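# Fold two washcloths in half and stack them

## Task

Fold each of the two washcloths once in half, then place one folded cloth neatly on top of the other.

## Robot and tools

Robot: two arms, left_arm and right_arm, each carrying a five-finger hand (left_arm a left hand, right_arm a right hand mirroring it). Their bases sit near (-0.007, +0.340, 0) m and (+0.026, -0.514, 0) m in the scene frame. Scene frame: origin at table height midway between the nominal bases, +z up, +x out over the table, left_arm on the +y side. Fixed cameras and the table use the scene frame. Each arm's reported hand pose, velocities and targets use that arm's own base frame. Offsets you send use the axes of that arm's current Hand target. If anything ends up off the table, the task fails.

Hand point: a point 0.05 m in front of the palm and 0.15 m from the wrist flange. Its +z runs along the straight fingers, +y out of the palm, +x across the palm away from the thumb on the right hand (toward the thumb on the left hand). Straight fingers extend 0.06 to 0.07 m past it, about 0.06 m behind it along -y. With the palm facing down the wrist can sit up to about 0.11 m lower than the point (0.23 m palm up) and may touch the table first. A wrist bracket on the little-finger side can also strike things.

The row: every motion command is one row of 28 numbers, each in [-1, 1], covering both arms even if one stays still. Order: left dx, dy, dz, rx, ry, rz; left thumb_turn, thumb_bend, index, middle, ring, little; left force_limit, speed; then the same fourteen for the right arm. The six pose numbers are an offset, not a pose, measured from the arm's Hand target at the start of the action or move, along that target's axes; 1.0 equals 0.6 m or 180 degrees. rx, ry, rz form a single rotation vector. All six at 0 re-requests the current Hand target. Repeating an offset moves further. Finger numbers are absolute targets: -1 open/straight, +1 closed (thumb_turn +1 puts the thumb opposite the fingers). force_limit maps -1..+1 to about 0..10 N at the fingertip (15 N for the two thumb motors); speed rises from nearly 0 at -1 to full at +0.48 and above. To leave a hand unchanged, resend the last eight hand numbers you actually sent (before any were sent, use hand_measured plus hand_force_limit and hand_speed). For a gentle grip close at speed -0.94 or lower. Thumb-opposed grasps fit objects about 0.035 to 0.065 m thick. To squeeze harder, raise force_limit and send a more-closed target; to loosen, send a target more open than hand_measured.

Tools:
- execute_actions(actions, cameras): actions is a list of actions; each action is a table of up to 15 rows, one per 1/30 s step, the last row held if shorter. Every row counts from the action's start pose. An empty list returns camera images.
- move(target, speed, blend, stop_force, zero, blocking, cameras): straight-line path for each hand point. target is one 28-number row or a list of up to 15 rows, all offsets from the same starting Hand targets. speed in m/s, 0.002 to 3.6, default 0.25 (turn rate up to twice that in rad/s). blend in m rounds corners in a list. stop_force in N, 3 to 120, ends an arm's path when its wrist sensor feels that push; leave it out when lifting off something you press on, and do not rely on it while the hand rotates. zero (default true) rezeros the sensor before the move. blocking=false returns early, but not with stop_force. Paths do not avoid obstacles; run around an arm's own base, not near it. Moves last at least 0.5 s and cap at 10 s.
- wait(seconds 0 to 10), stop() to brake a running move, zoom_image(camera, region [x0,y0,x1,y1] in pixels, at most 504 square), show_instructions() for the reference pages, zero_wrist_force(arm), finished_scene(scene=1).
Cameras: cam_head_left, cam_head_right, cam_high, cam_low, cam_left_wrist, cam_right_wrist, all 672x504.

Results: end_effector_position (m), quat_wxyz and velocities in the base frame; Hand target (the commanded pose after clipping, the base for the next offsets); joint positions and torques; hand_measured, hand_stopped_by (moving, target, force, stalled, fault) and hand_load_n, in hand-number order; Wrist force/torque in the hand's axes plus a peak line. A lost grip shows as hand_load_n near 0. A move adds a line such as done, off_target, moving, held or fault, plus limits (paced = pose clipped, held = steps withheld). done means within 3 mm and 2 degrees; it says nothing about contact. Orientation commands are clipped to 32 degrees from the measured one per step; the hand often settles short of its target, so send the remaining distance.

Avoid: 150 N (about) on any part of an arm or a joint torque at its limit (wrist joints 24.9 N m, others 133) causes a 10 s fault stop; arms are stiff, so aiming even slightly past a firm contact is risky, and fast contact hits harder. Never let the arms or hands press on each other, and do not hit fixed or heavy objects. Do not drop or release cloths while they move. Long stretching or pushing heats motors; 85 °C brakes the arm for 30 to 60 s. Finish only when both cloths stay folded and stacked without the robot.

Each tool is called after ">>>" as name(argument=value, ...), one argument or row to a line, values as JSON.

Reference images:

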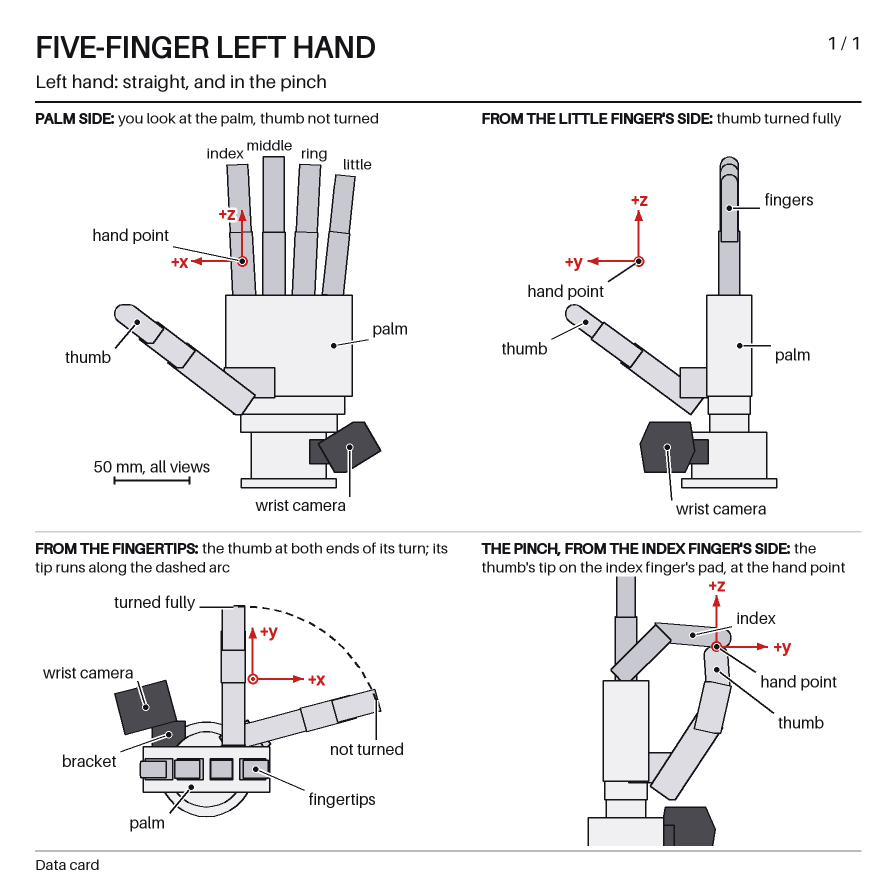

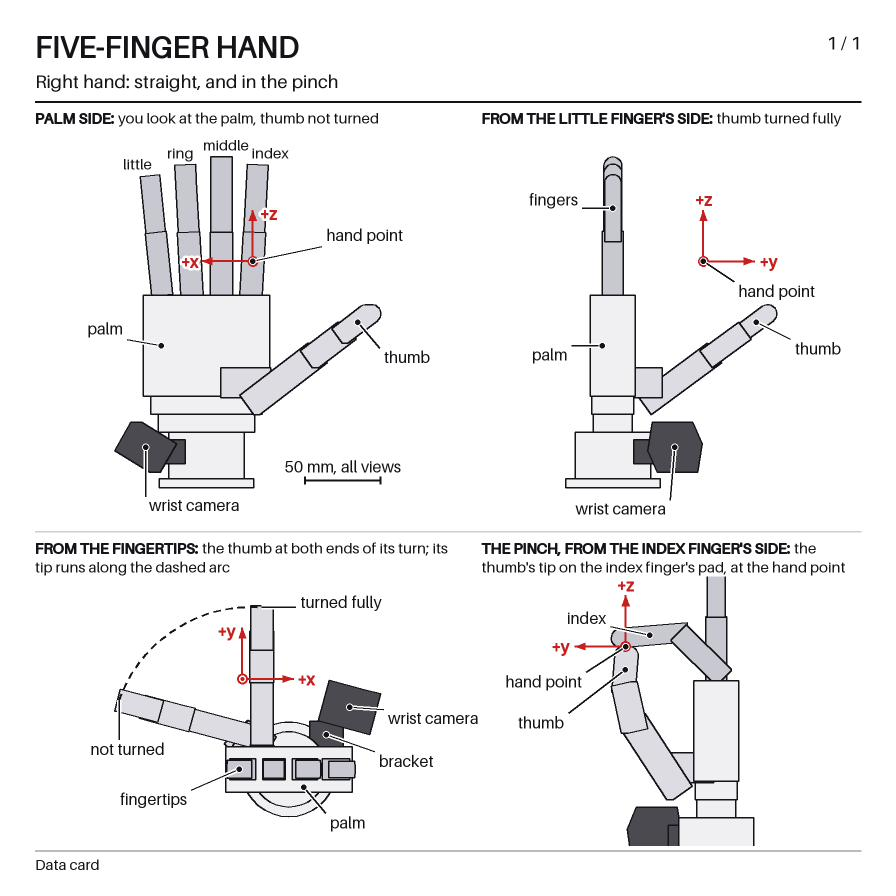

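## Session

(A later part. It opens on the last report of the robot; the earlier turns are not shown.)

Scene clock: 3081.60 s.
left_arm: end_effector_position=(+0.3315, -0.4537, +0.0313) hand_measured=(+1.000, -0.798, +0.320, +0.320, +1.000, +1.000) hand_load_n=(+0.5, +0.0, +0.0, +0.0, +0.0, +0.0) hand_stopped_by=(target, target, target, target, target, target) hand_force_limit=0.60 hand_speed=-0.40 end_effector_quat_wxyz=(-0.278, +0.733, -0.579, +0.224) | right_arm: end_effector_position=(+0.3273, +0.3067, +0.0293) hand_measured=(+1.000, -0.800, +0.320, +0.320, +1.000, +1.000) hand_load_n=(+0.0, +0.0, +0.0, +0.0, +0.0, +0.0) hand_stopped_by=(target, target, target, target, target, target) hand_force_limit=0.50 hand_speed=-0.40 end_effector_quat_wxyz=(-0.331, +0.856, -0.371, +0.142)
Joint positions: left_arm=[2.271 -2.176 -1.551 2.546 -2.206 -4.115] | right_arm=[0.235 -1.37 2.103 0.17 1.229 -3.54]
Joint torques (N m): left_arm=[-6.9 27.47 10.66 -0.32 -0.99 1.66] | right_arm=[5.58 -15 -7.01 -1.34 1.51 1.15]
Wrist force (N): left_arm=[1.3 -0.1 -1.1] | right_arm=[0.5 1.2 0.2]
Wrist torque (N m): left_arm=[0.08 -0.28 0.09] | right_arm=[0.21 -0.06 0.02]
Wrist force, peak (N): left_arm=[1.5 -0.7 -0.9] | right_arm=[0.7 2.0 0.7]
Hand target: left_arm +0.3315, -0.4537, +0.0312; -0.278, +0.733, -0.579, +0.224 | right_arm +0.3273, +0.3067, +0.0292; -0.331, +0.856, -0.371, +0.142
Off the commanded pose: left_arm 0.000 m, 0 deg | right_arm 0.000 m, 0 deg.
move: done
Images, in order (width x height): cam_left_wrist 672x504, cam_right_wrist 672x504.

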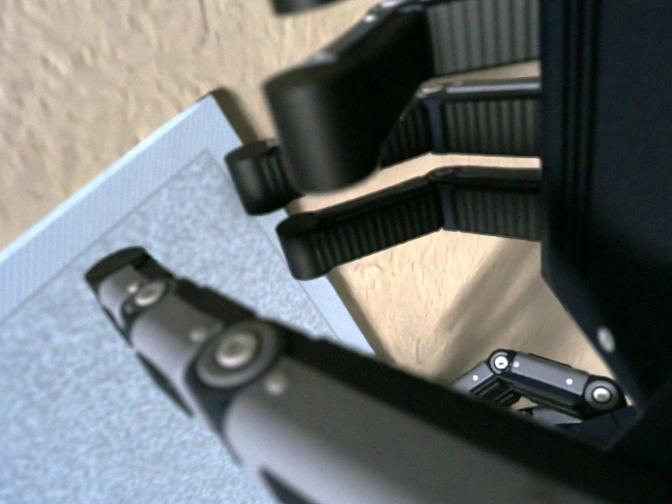

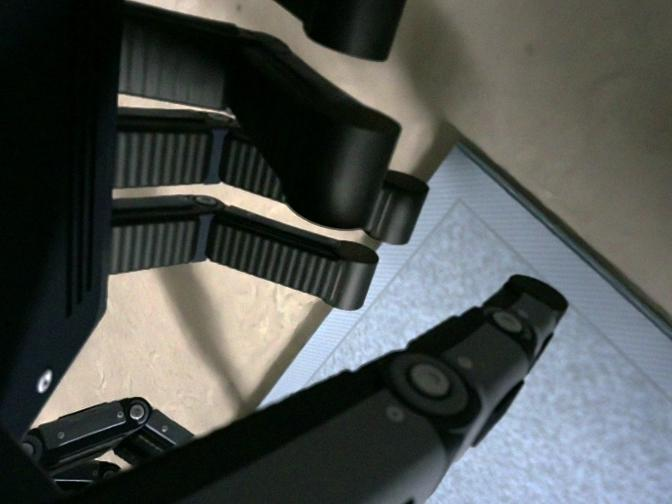

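>>> move(
  target=[-0.016,0.0178,0.0132,0,0,0,1,-0.8,0.32,0.32,1,1,0.6,-0.4,0.009,0.018,0.0087,0,0,0,1,-0.8,0.32,0.32,1,1,0.5,-0.4],
  speed=0.05,
  cameras=["cam_left_wrist","cam_right_wrist"],
)

Scene clock: 3138.67 s.
left_arm: end_effector_position=(+0.3268, -0.4451, +0.0182) hand_measured=(+1.000, -0.798, +0.320, +0.320, +1.000, +1.000) hand_load_n=(+0.0, +0.5, +0.0, +0.0, +0.0, +0.0) hand_stopped_by=(target, target, target, target, target, target) hand_force_limit=0.60 hand_speed=-0.40 end_effector_quat_wxyz=(-0.278, +0.733, -0.579, +0.224) | right_arm: end_effector_position=(+0.3277, +0.2997, +0.0181) hand_measured=(+1.000, -0.800, +0.320, +0.320, +1.000, +1.000) hand_load_n=(+0.0, +0.0, +0.0, +0.0, +0.0, +0.0) hand_stopped_by=(target, target, target, target, target, target) hand_force_limit=0.50 hand_speed=-0.40 end_effector_quat_wxyz=(-0.331, +0.856, -0.371, +0.142)
Joint positions: left_arm=[2.275 -2.173 -1.595 2.59 -2.204 -4.111] | right_arm=[0.212 -1.356 2.126 0.14 1.215 -3.559]
Joint torques (N m): left_arm=[8.09 52.67 8.85 -0.23 0.94 1.57] | right_arm=[-4.43 -15.38 -7.44 -1.71 -1.95 -1.51]
Wrist force (N): left_arm=[1.2 0.1 -0.9] | right_arm=[0.6 1.4 0.2]
Wrist torque (N m): left_arm=[0.09 -0.24 -0.08] | right_arm=[0.25 -0.09 0.13]
Wrist force, peak (N): left_arm=[1.4 0.0 -1.2] | right_arm=[0.8 1.7 0.4]
Hand target: left_arm +0.3267, -0.4450, +0.0182; -0.278, +0.733, -0.579, +0.224 | right_arm +0.3277, +0.2997, +0.0180; -0.331, +0.856, -0.371, +0.142
Off the commanded pose: left_arm 0.000 m, 0 deg | right_arm 0.000 m, 0 deg.
move: done
Images, in order (width x height): cam_left_wrist 672x504, cam_right_wrist 672x504.

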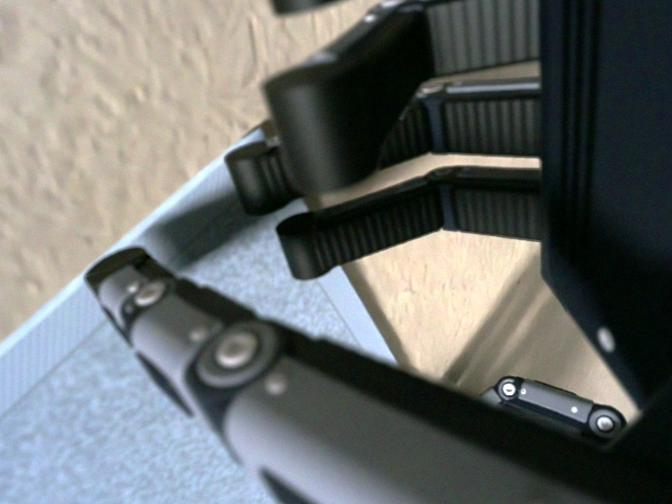

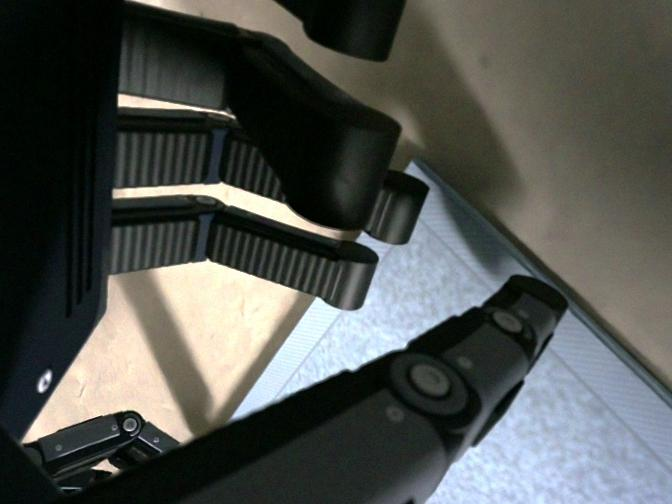

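>>> move(
  target=[-0.0013,0.0053,0.0132,0,0,0,1,-0.8,0.32,0.32,1,1,0.6,-0.4,0,0.0089,0.0099,0,0,0,1,-0.8,0.32,0.32,1,1,0.5,-0.4],
  speed=0.008,
  stop_force=4,
  cameras=["cam_left_wrist","cam_right_wrist"],
)

Scene clock: 3157.30 s.
left_arm: end_effector_position=(+0.3286, -0.4440, +0.0126) hand_measured=(+1.000, -0.800, +0.320, +0.320, +1.000, +1.000) hand_load_n=(+0.0, +1.0, +0.0, -3.0, +0.0, +0.0) hand_stopped_by=(target, target, target, target, target, target) hand_force_limit=0.60 hand_speed=-0.40 end_effector_quat_wxyz=(-0.278, +0.733, -0.579, +0.224) | right_arm: end_effector_position=(+0.3277, +0.2997, +0.0120) hand_measured=(+1.000, -0.800, +0.320, +0.320, +1.000, +1.000) hand_load_n=(+0.0, +0.0, +0.0, -1.5, +0.0, +0.0) hand_stopped_by=(target, target, target, target, target, target) hand_force_limit=0.50 hand_speed=-0.40 end_effector_quat_wxyz=(-0.331, +0.856, -0.371, +0.142)
Joint positions: left_arm=[2.28 -2.18 -1.6 2.605 -2.203 -4.105] | right_arm=[0.212 -1.344 2.132 0.122 1.215 -3.559]
Joint torques (N m): left_arm=[-7.55 50 22.77 -3.5 -2.25 -1.9] | right_arm=[-1.41 -30.83 -17.49 3.24 0.95 -0.17]
Wrist force (N): left_arm=[1.9 -2.1 -4.2] | right_arm=[0.8 -2.2 -2.8]
Wrist torque (N m): left_arm=[-0.05 -0.32 -0.05] | right_arm=[0.03 -0.06 0.06]
Wrist force, peak (N): left_arm=[1.5 -4.2 -6.5] | right_arm=[0.6 -5.1 -5.0]
Hand target: left_arm +0.3286, -0.4440, +0.0126; -0.278, +0.733, -0.579, +0.224 (not the last commanded pose) | right_arm +0.3277, +0.2997, +0.0120; -0.331, +0.856, -0.371, +0.142 (not the last commanded pose)
Off the commanded pose: left_arm 0.003 m, 0 deg | right_arm 0.002 m, 0 deg.
move: contact (left_arm, right_arm)
Images, in order (width x height): cam_left_wrist 672x504, cam_right_wrist 672x504.

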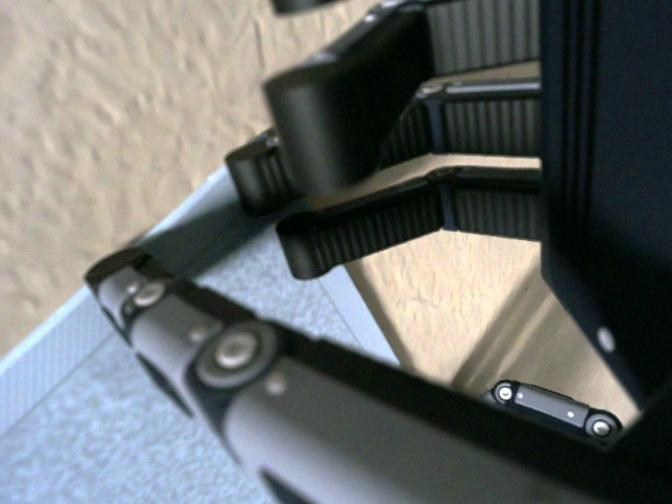

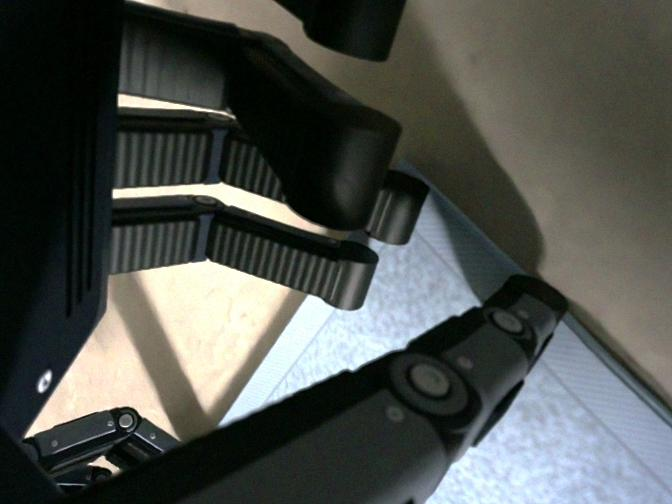

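>>> execute_actions(
  actions=[
    [[0,0,0,0,0,0,1,-0.55,0.32,0.32,1,1,0,-0.85,0,0,0,0,0,0,1,-0.55,0.32,0.32,1,1,0,-0.85]],
    [[0,0,0,0,0,0,1,-0.55,0.32,0.32,1,1,0,-0.85,0,0,0,0,0,0,1,-0.55,0.32,0.32,1,1,0,-0.85]],
  ],
  cameras=["cam_left_wrist","cam_right_wrist"],
)

Scene clock: 3168.30 s.
left_arm: end_effector_position=(+0.3286, -0.4440, +0.0126) hand_measured=(+1.000, -0.552, +0.320, +0.320, +1.000, +1.000) hand_load_n=(-2.0, +1.5, +0.5, -2.0, +0.0, +0.0) hand_stopped_by=(target, target, target, target, target, target) hand_force_limit=0.00 hand_speed=-0.85 end_effector_quat_wxyz=(-0.278, +0.733, -0.579, +0.224) | right_arm: end_effector_position=(+0.3277, +0.2997, +0.0121) hand_measured=(+1.000, -0.552, +0.320, +0.320, +1.000, +1.000) hand_load_n=(-2.5, +3.0, +0.5, -0.5, +0.0, +0.0) hand_stopped_by=(target, target, target, target, target, target) hand_force_limit=0.00 hand_speed=-0.85 end_effector_quat_wxyz=(-0.331, +0.856, -0.371, +0.142)
Joint positions: left_arm=[2.28 -2.18 -1.6 2.605 -2.203 -4.105] | right_arm=[0.212 -1.344 2.132 0.122 1.215 -3.559]
Joint torques (N m): left_arm=[-6.2 47.46 22.4 -2.36 -2.29 -1.65] | right_arm=[-2.82 -25.71 -18 0.89 0.85 -1.19]
Wrist force (N): left_arm=[0.5 -3.2 -5.3] | right_arm=[1.4 -5.1 -7.7]
Wrist torque (N m): left_arm=[-0.04 -0.30 -0.03] | right_arm=[-0.12 0.02 0.00]
Wrist force, peak (N): left_arm=[1.0 -3.8 -7.1] | right_arm=[1.2 -4.9 -9.4]
Hand target: left_arm +0.3286, -0.4440, +0.0126; -0.278, +0.733, -0.579, +0.224 | right_arm +0.3277, +0.2997, +0.0120; -0.331, +0.856, -0.371, +0.142
Off the commanded pose: left_arm 0.000 m, 0 deg | right_arm 0.000 m, 0 deg.
Images, in order (width x height): cam_left_wrist 672x504, cam_right_wrist 672x504.

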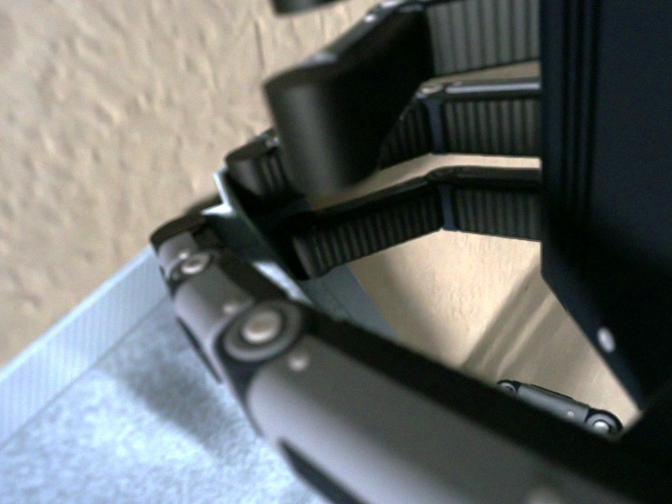

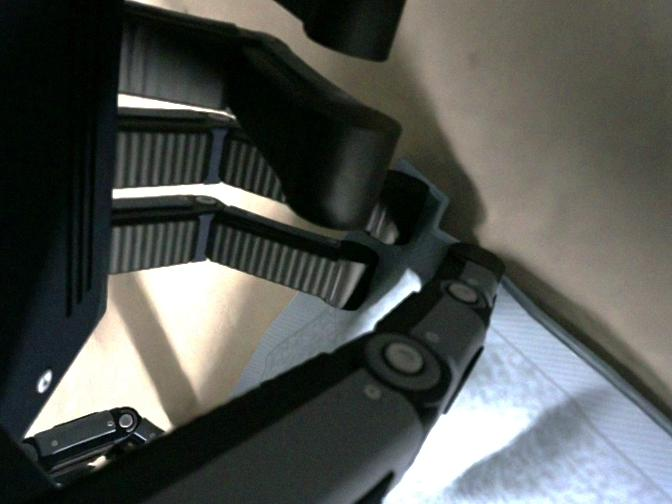

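Both ridges formed. Continue closing.

>>> execute_actions(
  actions=[
    [[0,0,0,0,0,0,1,-0.35,0.32,0.32,1,1,0.5,-0.85,0,0,0,0,0,0,1,-0.35,0.32,0.32,1,1,0.5,-0.85]],
    [[0,0,0,0,0,0,1,-0.35,0.32,0.32,1,1,0.5,-0.85,0,0,0,0,0,0,1,-0.35,0.32,0.32,1,1,0.5,-0.85]],
    [[0,0,0,0,0,0,1,-0.35,0.32,0.32,1,1,0.5,-0.85,0,0,0,0,0,0,1,-0.35,0.32,0.32,1,1,0.5,-0.85]],
  ],
  cameras=["cam_left_wrist","cam_right_wrist"],
)

Scene clock: 3177.03 s.
left_arm: end_effector_position=(+0.3286, -0.4440, +0.0126) hand_measured=(+1.000, -0.392, +0.320, +0.320, +1.000, +1.000) hand_load_n=(-1.5, +12.0, -0.5, -1.0, +0.0, +0.0) hand_stopped_by=(target, force, target, target, target, target) hand_force_limit=0.50 hand_speed=-0.85 end_effector_quat_wxyz=(-0.278, +0.733, -0.579, +0.224) | right_arm: end_effector_position=(+0.3277, +0.2997, +0.0120) hand_measured=(+1.000, -0.380, +0.320, +0.320, +1.000, +1.000) hand_load_n=(-1.5, +11.5, -0.5, +0.5, +0.0, +0.0) hand_stopped_by=(target, force, target, target, target, target) hand_force_limit=0.50 hand_speed=-0.85 end_effector_quat_wxyz=(-0.331, +0.856, -0.371, +0.142)
Joint positions: left_arm=[2.28 -2.18 -1.6 2.605 -2.203 -4.105] | right_arm=[0.212 -1.344 2.132 0.122 1.215 -3.559]
Joint torques (N m): left_arm=[-3.14 39.68 19.97 -0.47 -1.67 -1.81] | right_arm=[-4.05 -16.62 -10.74 -1.05 1.03 -1.2]
Wrist force (N): left_arm=[1.1 -3.6 -3.7] | right_arm=[0.6 -2.4 -4.4]
Wrist torque (N m): left_arm=[-0.01 -0.31 -0.03] | right_arm=[0.09 -0.01 0.06]
Wrist force, peak (N): left_arm=[0.7 -3.7 -5.7] | right_arm=[1.4 -5.4 -8.0]
Hand target: left_arm +0.3286, -0.4440, +0.0126; -0.278, +0.733, -0.579, +0.224 | right_arm +0.3277, +0.2997, +0.0120; -0.331, +0.856, -0.371, +0.142
Off the commanded pose: left_arm 0.000 m, 0 deg | right_arm 0.000 m, 0 deg.
Images, in order (width x height): cam_left_wrist 672x504, cam_right_wrist 672x504.

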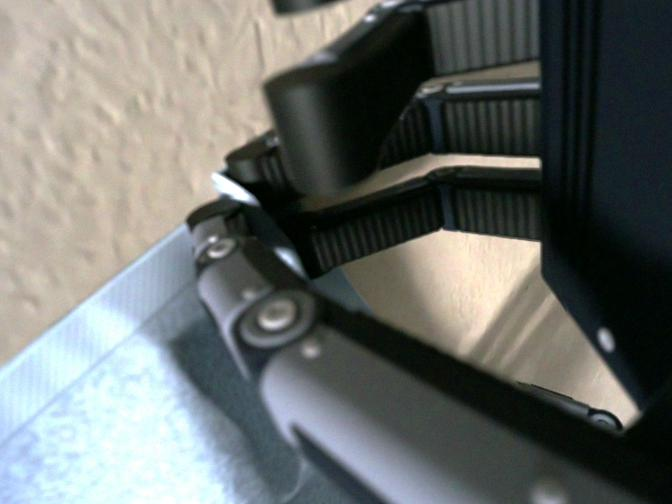

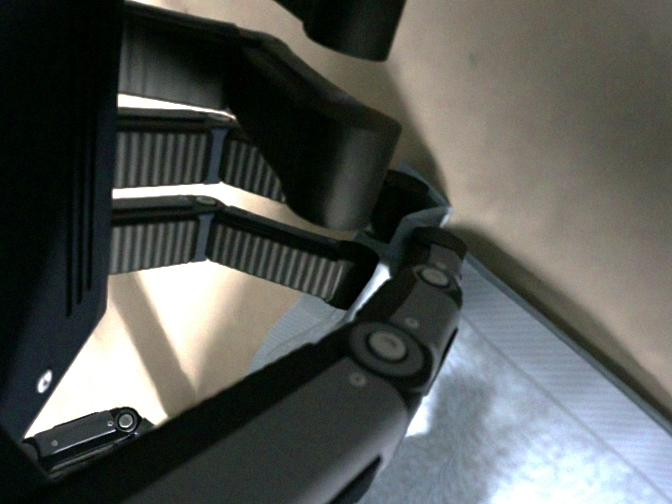

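>>> move(
  target=[
    [0,-0.1338,-0.1486,0,0,0,1,-0.35,0.32,0.32,1,1,0.5,-0.85,0,-0.1338,-0.1486,0,0,0,1,-0.35,0.32,0.32,1,1,0.5,-0.85],
    [-0.1092,-0.6142,0.088,0.2473,0.10544,0.0503,1,-0.35,0.32,0.32,1,1,0.5,-0.85,0.1278,-0.56,0.0378,0.2473,0.10544,0.0503,1,-0.35,0.32,0.32,1,1,0.5,-0.85],
  ],
  speed=[0.12,0.2],
  blend=[0.03,0],
  cameras=["cam_head_left","cam_high","cam_low","cam_left_wrist","cam_right_wrist"],
)

>>> zoom_image(
  camera="cam_head_left",
  region=[260, 310, 460, 454],
)

>>> zoom_image(
  camera="cam_low",
  region=[370, 150, 530, 300],
)

Scene clock: 3232.83 s.
left_arm: end_effector_position=(+0.6147, -0.3084, +0.2189) hand_measured=(+1.000, -0.392, +0.320, +0.320, +1.000, +1.000) hand_load_n=(-1.5, +10.5, +0.0, +2.0, +0.0, +0.0) hand_stopped_by=(target, force, target, target, target, target) hand_force_limit=0.50 hand_speed=-0.85 end_effector_quat_wxyz=(+0.453, -0.481, +0.543, -0.518) | right_arm: end_effector_position=(+0.5728, +0.4240, +0.2211) hand_measured=(+1.000, -0.380, +0.320, +0.320, +1.000, +1.000) hand_load_n=(-1.0, +10.0, +0.0, +3.0, +0.0, +0.0) hand_stopped_by=(target, force, target, target, target, target) hand_force_limit=0.50 hand_speed=-0.85 end_effector_quat_wxyz=(+0.575, -0.602, +0.402, -0.381)
Joint positions: left_arm=[2.862 -1.779 -1.859 3.585 -1.723 -3.156] | right_arm=[0.409 -1.323 1.805 -0.433 1.583 -3.137]
Joint torques (N m): left_arm=[8.92 16.41 14.14 2.88 1.88 1.84] | right_arm=[5.97 -22.44 -25.5 -4.36 1.93 1.18]
Wrist force (N): left_arm=[2.2 -0.2 -1.3] | right_arm=[1.4 1.6 -0.8]
Wrist torque (N m): left_arm=[-0.13 -0.44 -0.03] | right_arm=[0.35 -0.23 0.03]
Wrist force, peak (N): left_arm=[0.9 -4.2 -4.2] | right_arm=[0.7 -3.0 -4.5]
Hand target: left_arm +0.6148, -0.3083, +0.2189; +0.453, -0.481, +0.543, -0.518 | right_arm +0.5729, +0.4241, +0.2211; +0.575, -0.602, +0.402, -0.381
Off the commanded pose: left_arm 0.000 m, 0 deg | right_arm 0.000 m, 0 deg.
move: done
Images, in order (width x height): cam_head_left 672x504, cam_high 672x504, cam_low 672x504, cam_left_wrist 672x504, cam_right_wrist 672x504.

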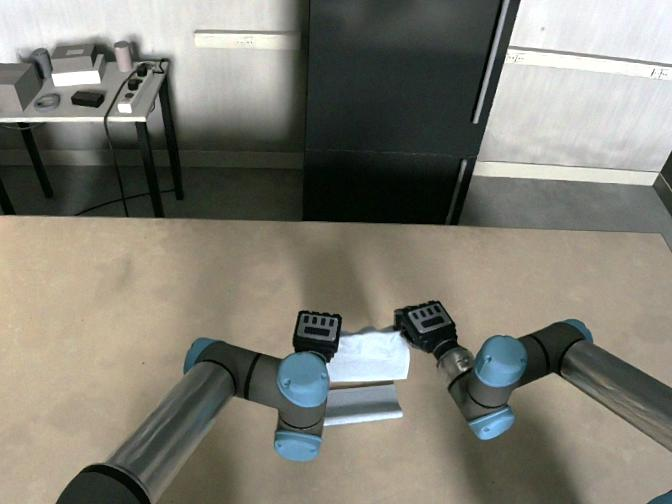

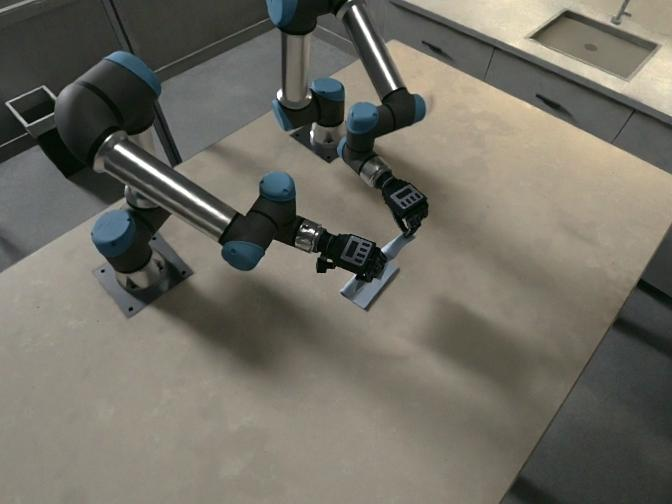

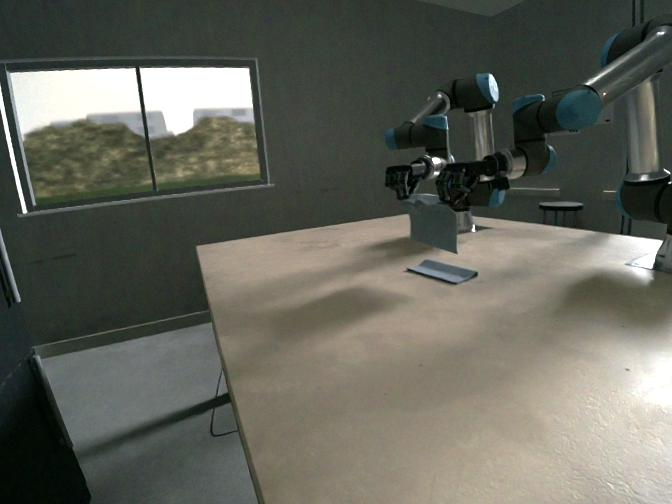

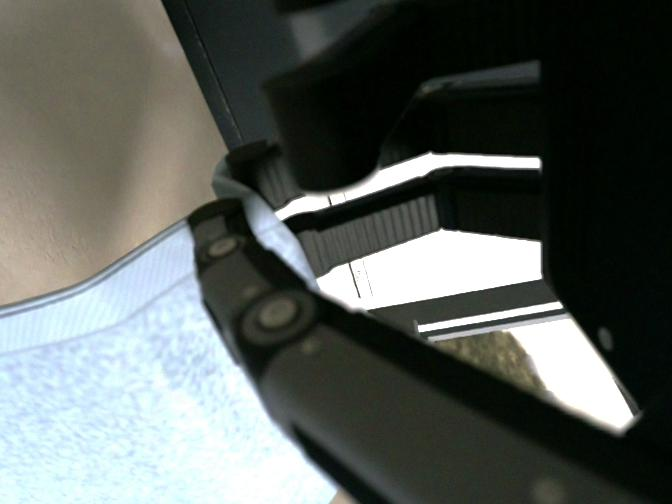

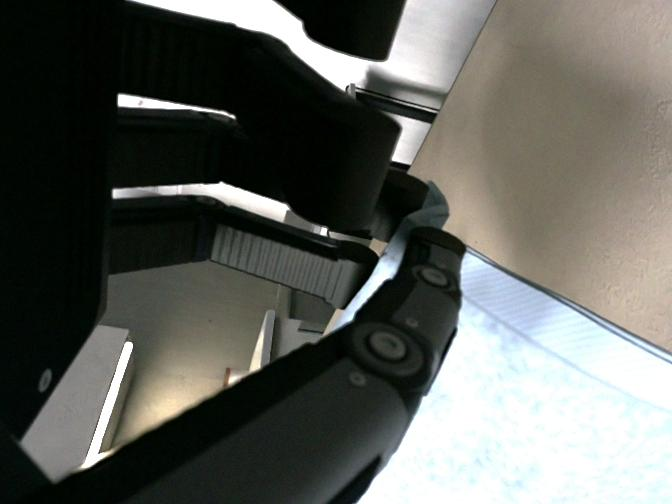

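Scaled by 2.520 from the camera's 672x504 image, which has a finer 960x720 frame.

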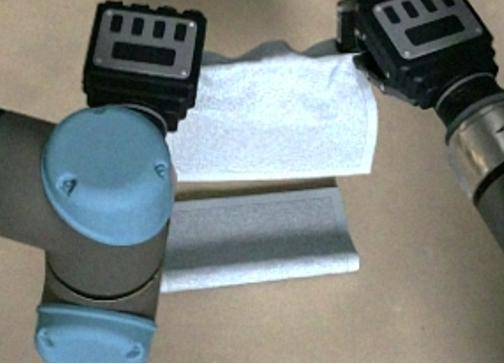

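Scaled by 3.150 from the camera's 672x504 image, which has a finer 960x720 frame.

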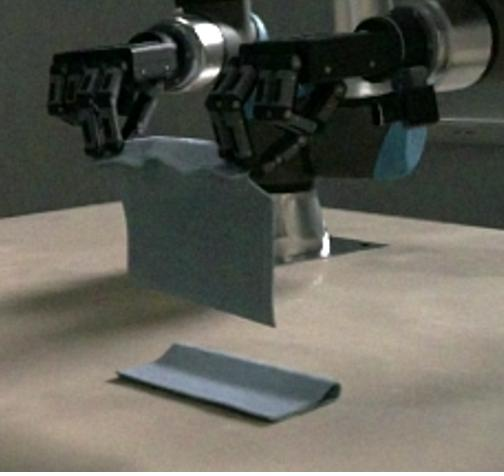

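>>> move(
  target=[-0.0125,0.0762,0.0387,0,0,0,1,-0.35,0.32,0.32,1,1,0.5,-0.85,0.0128,0.0798,0.0388,0,0,0,1,-0.35,0.32,0.32,1,1,0.5,-0.85],
  speed=0.12,
  cameras=["cam_head_left","cam_low","cam_left_wrist","cam_right_wrist"],
)

>>> zoom_image(
  camera="cam_head_left",
  region=[260, 310, 460, 454],
)

>>> zoom_image(
  camera="cam_low",
  region=[370, 150, 530, 300],
)

Scene clock: 3269.93 s.
left_arm: end_effector_position=(+0.6362, -0.3038, +0.1721) hand_measured=(+1.000, -0.392, +0.320, +0.320, +1.000, +1.000) hand_load_n=(-1.5, +11.0, +0.5, +2.0, +0.0, +0.0) hand_stopped_by=(target, force, target, target, target, target) hand_force_limit=0.50 hand_speed=-0.85 end_effector_quat_wxyz=(+0.453, -0.481, +0.543, -0.518) | right_arm: end_effector_position=(+0.5950, +0.4252, +0.1723) hand_measured=(+1.000, -0.380, +0.320, +0.320, +1.000, +1.000) hand_load_n=(-1.0, +10.0, +0.5, +3.0, +0.0, +0.0) hand_stopped_by=(target, force, target, target, target, target) hand_force_limit=0.50 hand_speed=-0.85 end_effector_quat_wxyz=(+0.575, -0.602, +0.402, -0.381)
Joint positions: left_arm=[2.885 -1.874 -1.874 3.695 -1.7 -3.154] | right_arm=[0.392 -1.224 1.814 -0.541 1.567 -3.138]
Joint torques (N m): left_arm=[7.39 18.65 28.25 2.75 1.66 1.91] | right_arm=[-5.77 -27.36 -25 -4.56 -1.57 -1.28]
Wrist force (N): left_arm=[2.5 0.1 -1.4] | right_arm=[1.0 1.6 -0.5]
Wrist torque (N m): left_arm=[-0.08 -0.43 -0.02] | right_arm=[0.29 -0.19 0.12]
Wrist force, peak (N): left_arm=[2.7 -0.2 -1.2] | right_arm=[1.1 2.6 -0.7]
Hand target: left_arm +0.6363, -0.3038, +0.1720; +0.453, -0.481, +0.543, -0.518 | right_arm +0.5951, +0.4252, +0.1722; +0.575, -0.602, +0.402, -0.381
Off the commanded pose: left_arm 0.000 m, 0 deg | right_arm 0.000 m, 0 deg.
move: done
Images, in order (width x height): cam_head_left 672x504, cam_low 672x504, cam_left_wrist 672x504, cam_right_wrist 672x504.

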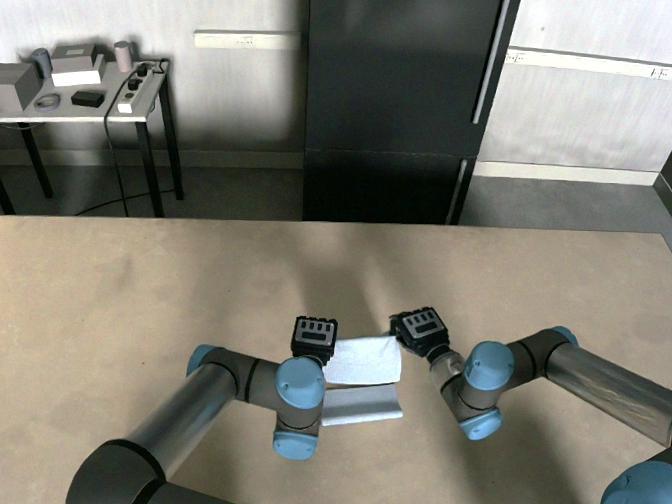

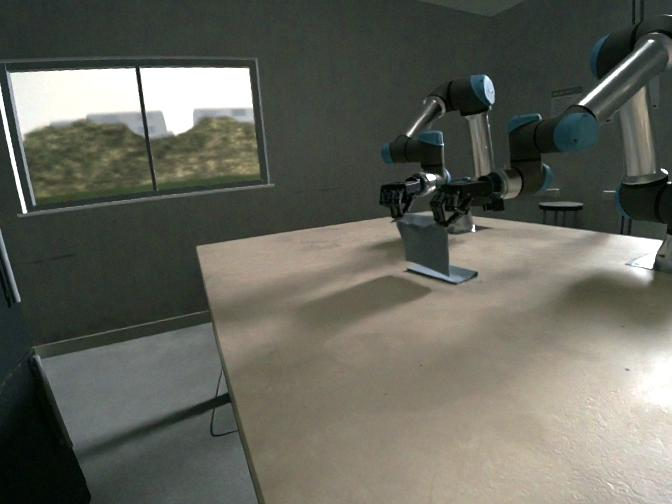

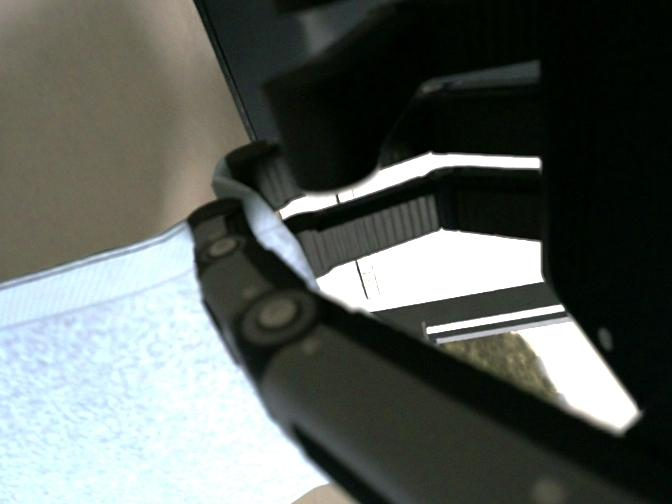

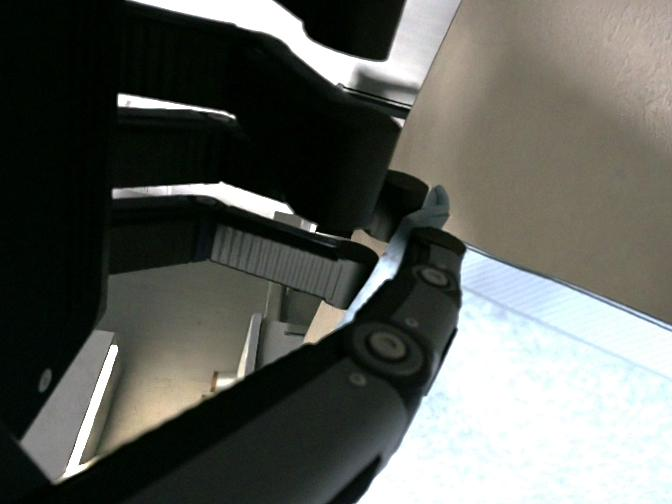

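Scaled by 2.520 from the camera's 672x504 image, which has a finer 960x720 frame.

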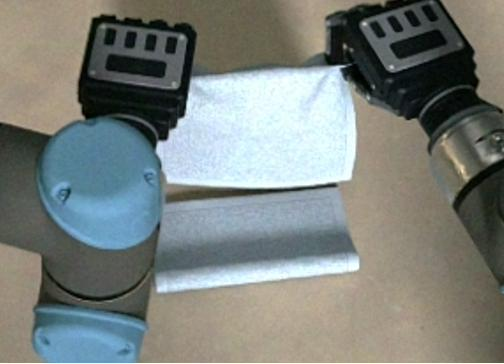

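Scaled by 3.150 from the camera's 672x504 image, which has a finer 960x720 frame.

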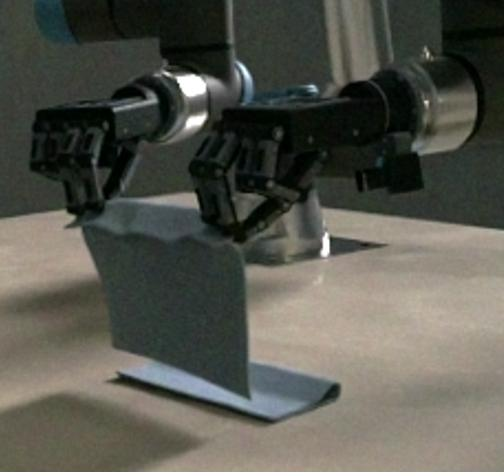

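>>> move(
  target=[-0.0242,0.0003,-0.0063,0,0,0,1,-0.35,0.32,0.32,1,1,0.5,-0.85,-0.024,-0.0003,0.0065,0,0,0,1,-0.35,0.32,0.32,1,1,0.5,-0.85],
  speed=0.06,
  cameras=["cam_head_left","cam_head_right","cam_low"],
)

>>> zoom_image(
  camera="cam_head_left",
  region=[260, 310, 460, 454],
)

>>> zoom_image(
  camera="cam_low",
  region=[370, 150, 530, 300],
)

>>> zoom_image(
  camera="cam_head_right",
  region=[260, 310, 460, 454],
)

Scene clock: 3303.90 s.
left_arm: end_effector_position=(+0.6344, -0.2891, +0.1719) hand_measured=(+1.000, -0.392, +0.320, +0.320, +1.000, +1.000) hand_load_n=(-1.5, +10.5, +0.5, +2.0, +0.0, +0.0) hand_stopped_by=(target, force, target, target, target, target) hand_force_limit=0.50 hand_speed=-0.85 end_effector_quat_wxyz=(+0.453, -0.481, +0.543, -0.518) | right_arm: end_effector_position=(+0.5932, +0.4399, +0.1722) hand_measured=(+1.000, -0.380, +0.320, +0.320, +1.000, +1.000) hand_load_n=(-1.0, +10.0, +0.0, +3.0, +0.0, +0.0) hand_stopped_by=(target, force, target, target, target, target) hand_force_limit=0.50 hand_speed=-0.85 end_effector_quat_wxyz=(+0.575, -0.602, +0.402, -0.381)
Joint positions: left_arm=[2.917 -1.855 -1.901 3.704 -1.668 -3.153] | right_arm=[0.423 -1.207 1.79 -0.534 1.597 -3.136]
Joint torques (N m): left_arm=[8.07 43.27 12.74 2.95 1.67 1.79] | right_arm=[6.79 -27.15 -25.01 0.51 1.85 0.98]
Wrist force (N): left_arm=[2.7 0.0 -1.2] | right_arm=[0.8 1.6 -0.5]
Wrist torque (N m): left_arm=[-0.06 -0.47 0.00] | right_arm=[0.32 -0.18 0.05]
Wrist force, peak (N): left_arm=[2.7 -0.3 -1.3] | right_arm=[0.9 1.9 -0.8]
Hand target: left_arm +0.6344, -0.2889, +0.1719; +0.453, -0.481, +0.543, -0.518 | right_arm +0.5931, +0.4400, +0.1722; +0.575, -0.602, +0.402, -0.381
Off the commanded pose: left_arm 0.000 m, 0 deg | right_arm 0.000 m, 0 deg.
move: done
Images, in order (width x height): cam_head_left 672x504, cam_head_right 672x504, cam_low 672x504.

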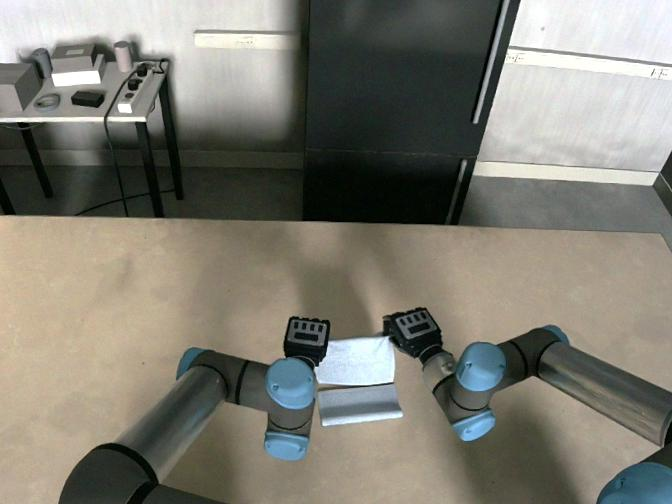

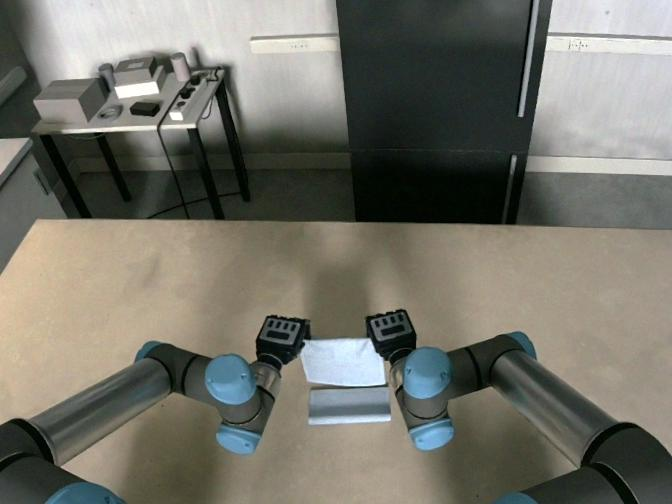

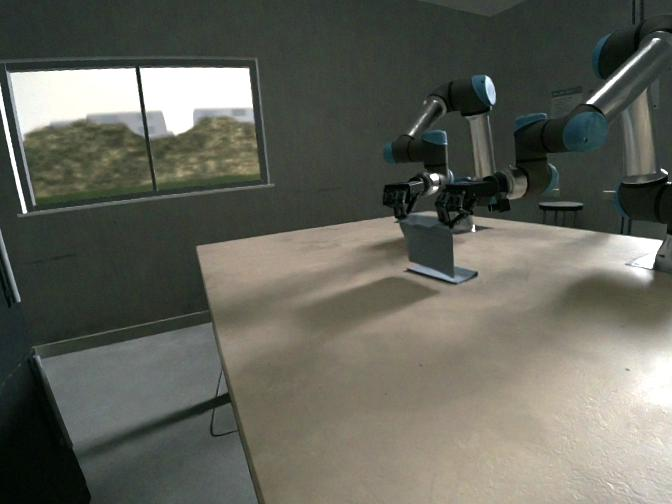

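Scaled by 2.520 from the camera's 672x504 image, which has a finer 960x720 frame.

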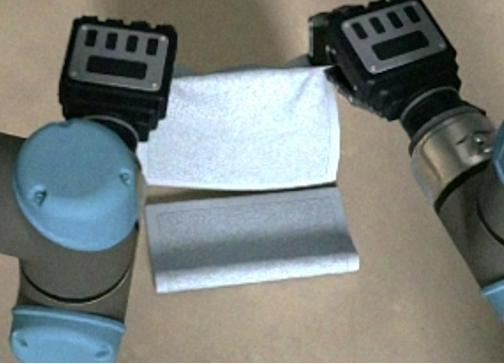

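Scaled by 3.150 from the camera's 672x504 image, which has a finer 960x720 frame.

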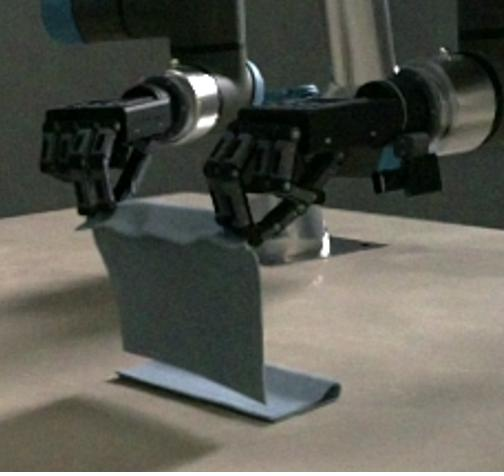

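Scaled by 2.520 from the camera's 672x504 image, which has a finer 960x720 frame.

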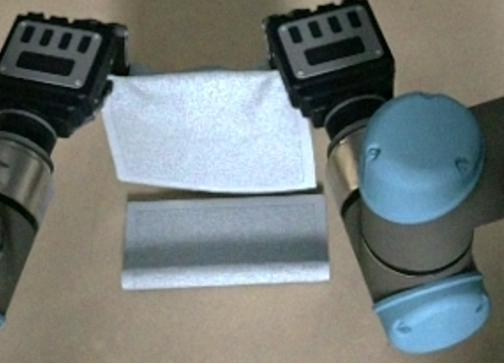

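>>> move(
  target=[
    [0,0.0233,0.0012,0,0,0,1,-0.35,0.32,0.32,1,1,0.5,-0.85,0,0.0233,0.0012,0,0,0,1,-0.35,0.32,0.32,1,1,0.5,-0.85],
    [0.0107,0.0388,-0.0383,0,0,0,1,-0.35,0.32,0.32,1,1,0.5,-0.85,-0.011,0.0387,-0.0382,0,0,0,1,-0.35,0.32,0.32,1,1,0.5,-0.85],
    [0.0233,0.0912,-0.084,0,0,0,1,-0.35,0.32,0.32,1,1,0.5,-0.85,-0.0242,0.0912,-0.0838,0,0,0,1,-0.35,0.32,0.32,1,1,0.5,-0.85],
    [0.0317,0.1395,-0.1137,0,0,0,1,-0.35,0.32,0.32,1,1,0.5,-0.85,-0.033,0.1393,-0.1132,0,0,0,1,-0.35,0.32,0.32,1,1,0.5,-0.85],
  ],
  speed=0.12,
  blend=[0.008,0.015,0.015,0],
  cameras=["cam_head_left","cam_head_right","cam_low","cam_left_wrist","cam_right_wrist"],
)

>>> zoom_image(
  camera="cam_head_left",
  region=[260, 340, 460, 484],
)

>>> zoom_image(
  camera="cam_low",
  region=[380, 180, 520, 300],
)

Scene clock: 3349.87 s.
left_arm: end_effector_position=(+0.5601, -0.2991, +0.0921) hand_measured=(+1.000, -0.392, +0.320, +0.320, +1.000, +1.000) hand_load_n=(-1.5, +10.5, +0.5, +2.0, +0.0, +0.0) hand_stopped_by=(target, force, target, target, target, target) hand_force_limit=0.50 hand_speed=-0.85 end_effector_quat_wxyz=(+0.453, -0.481, +0.543, -0.518) | right_arm: end_effector_position=(+0.5191, +0.4308, +0.0922) hand_measured=(+1.000, -0.380, +0.320, +0.320, +1.000, +1.000) hand_load_n=(-1.0, +10.0, +0.5, +3.0, +0.0, +0.0) hand_stopped_by=(target, force, target, target, target, target) hand_force_limit=0.50 hand_speed=-0.85 end_effector_quat_wxyz=(+0.575, -0.602, +0.402, -0.381)
Joint positions: left_arm=[2.846 -1.882 -2.14 3.969 -1.739 -3.157] | right_arm=[0.477 -1.196 2.044 -0.799 1.651 -3.134]
Joint torques (N m): left_arm=[-7.79 14.65 10.31 2.68 -1.78 -2.05] | right_arm=[6.81 -25.26 -7 -4.36 1.79 0.97]
Wrist force (N): left_arm=[2.5 -0.3 -1.2] | right_arm=[1.2 1.1 -0.3]
Wrist torque (N m): left_arm=[-0.11 -0.47 0.19] | right_arm=[0.23 -0.13 0.07]
Wrist force, peak (N): left_arm=[2.9 0.0 -1.3] | right_arm=[1.1 2.1 -0.2]
Hand target: left_arm +0.5600, -0.2991, +0.0920; +0.453, -0.481, +0.543, -0.518 | right_arm +0.5191, +0.4308, +0.0921; +0.575, -0.602, +0.402, -0.381
Off the commanded pose: left_arm 0.000 m, 0 deg | right_arm 0.000 m, 0 deg.
move: done; blend cut to 0.007 m at target 1, 0.0131 m at target 2
Images, in order (width x height): cam_head_left 672x504, cam_head_right 672x504, cam_low 672x504, cam_left_wrist 672x504, cam_right_wrist 672x504.

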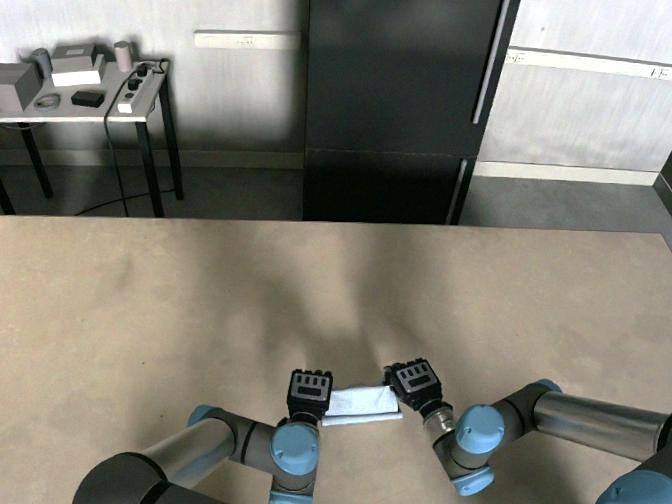

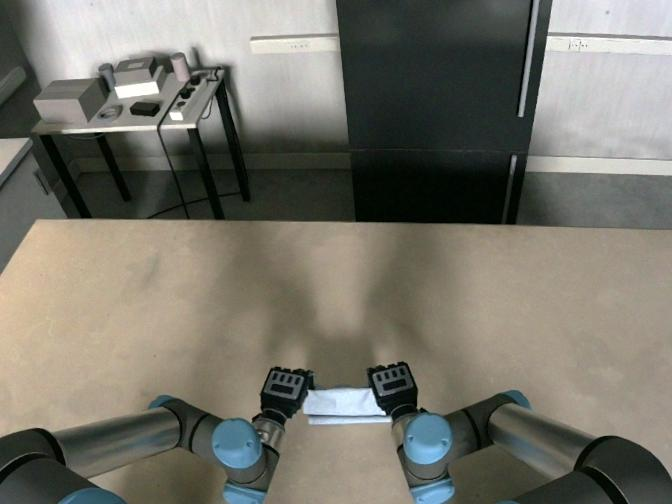

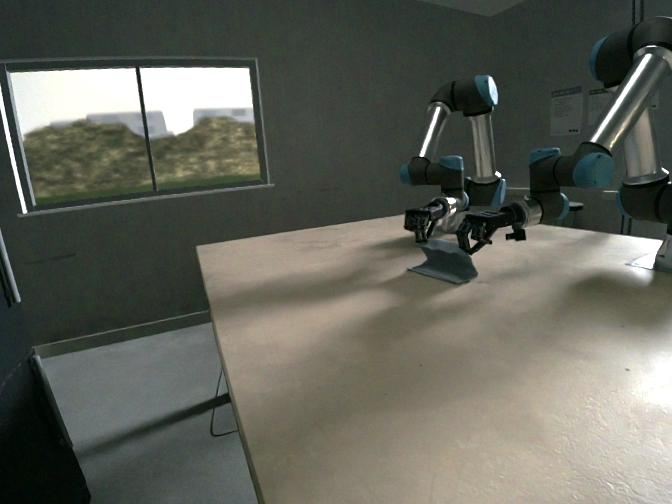

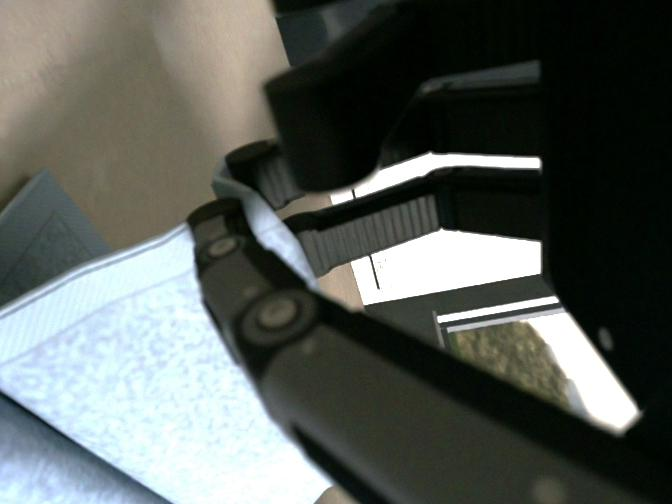

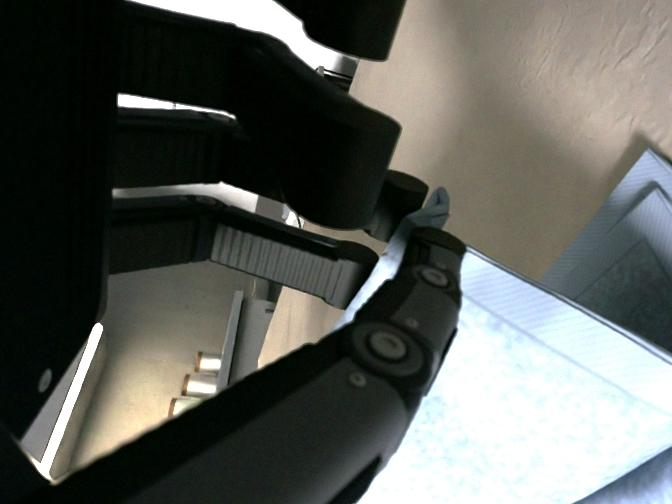

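Scaled by 2.520 from the camera's 672x504 image, which has a finer 960x720 frame.

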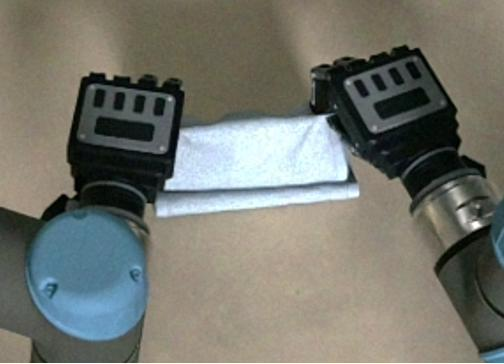

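Scaled by 3.600 from the camera's 672x504 image, which has a finer 960x720 frame.

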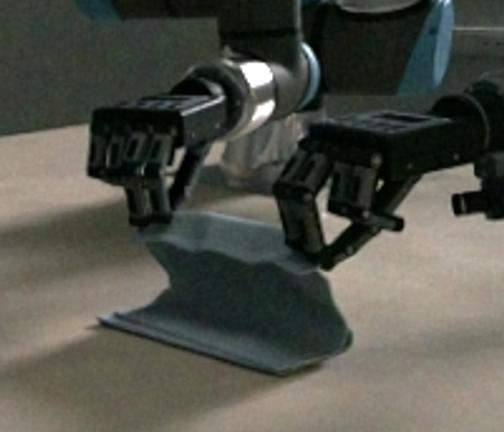

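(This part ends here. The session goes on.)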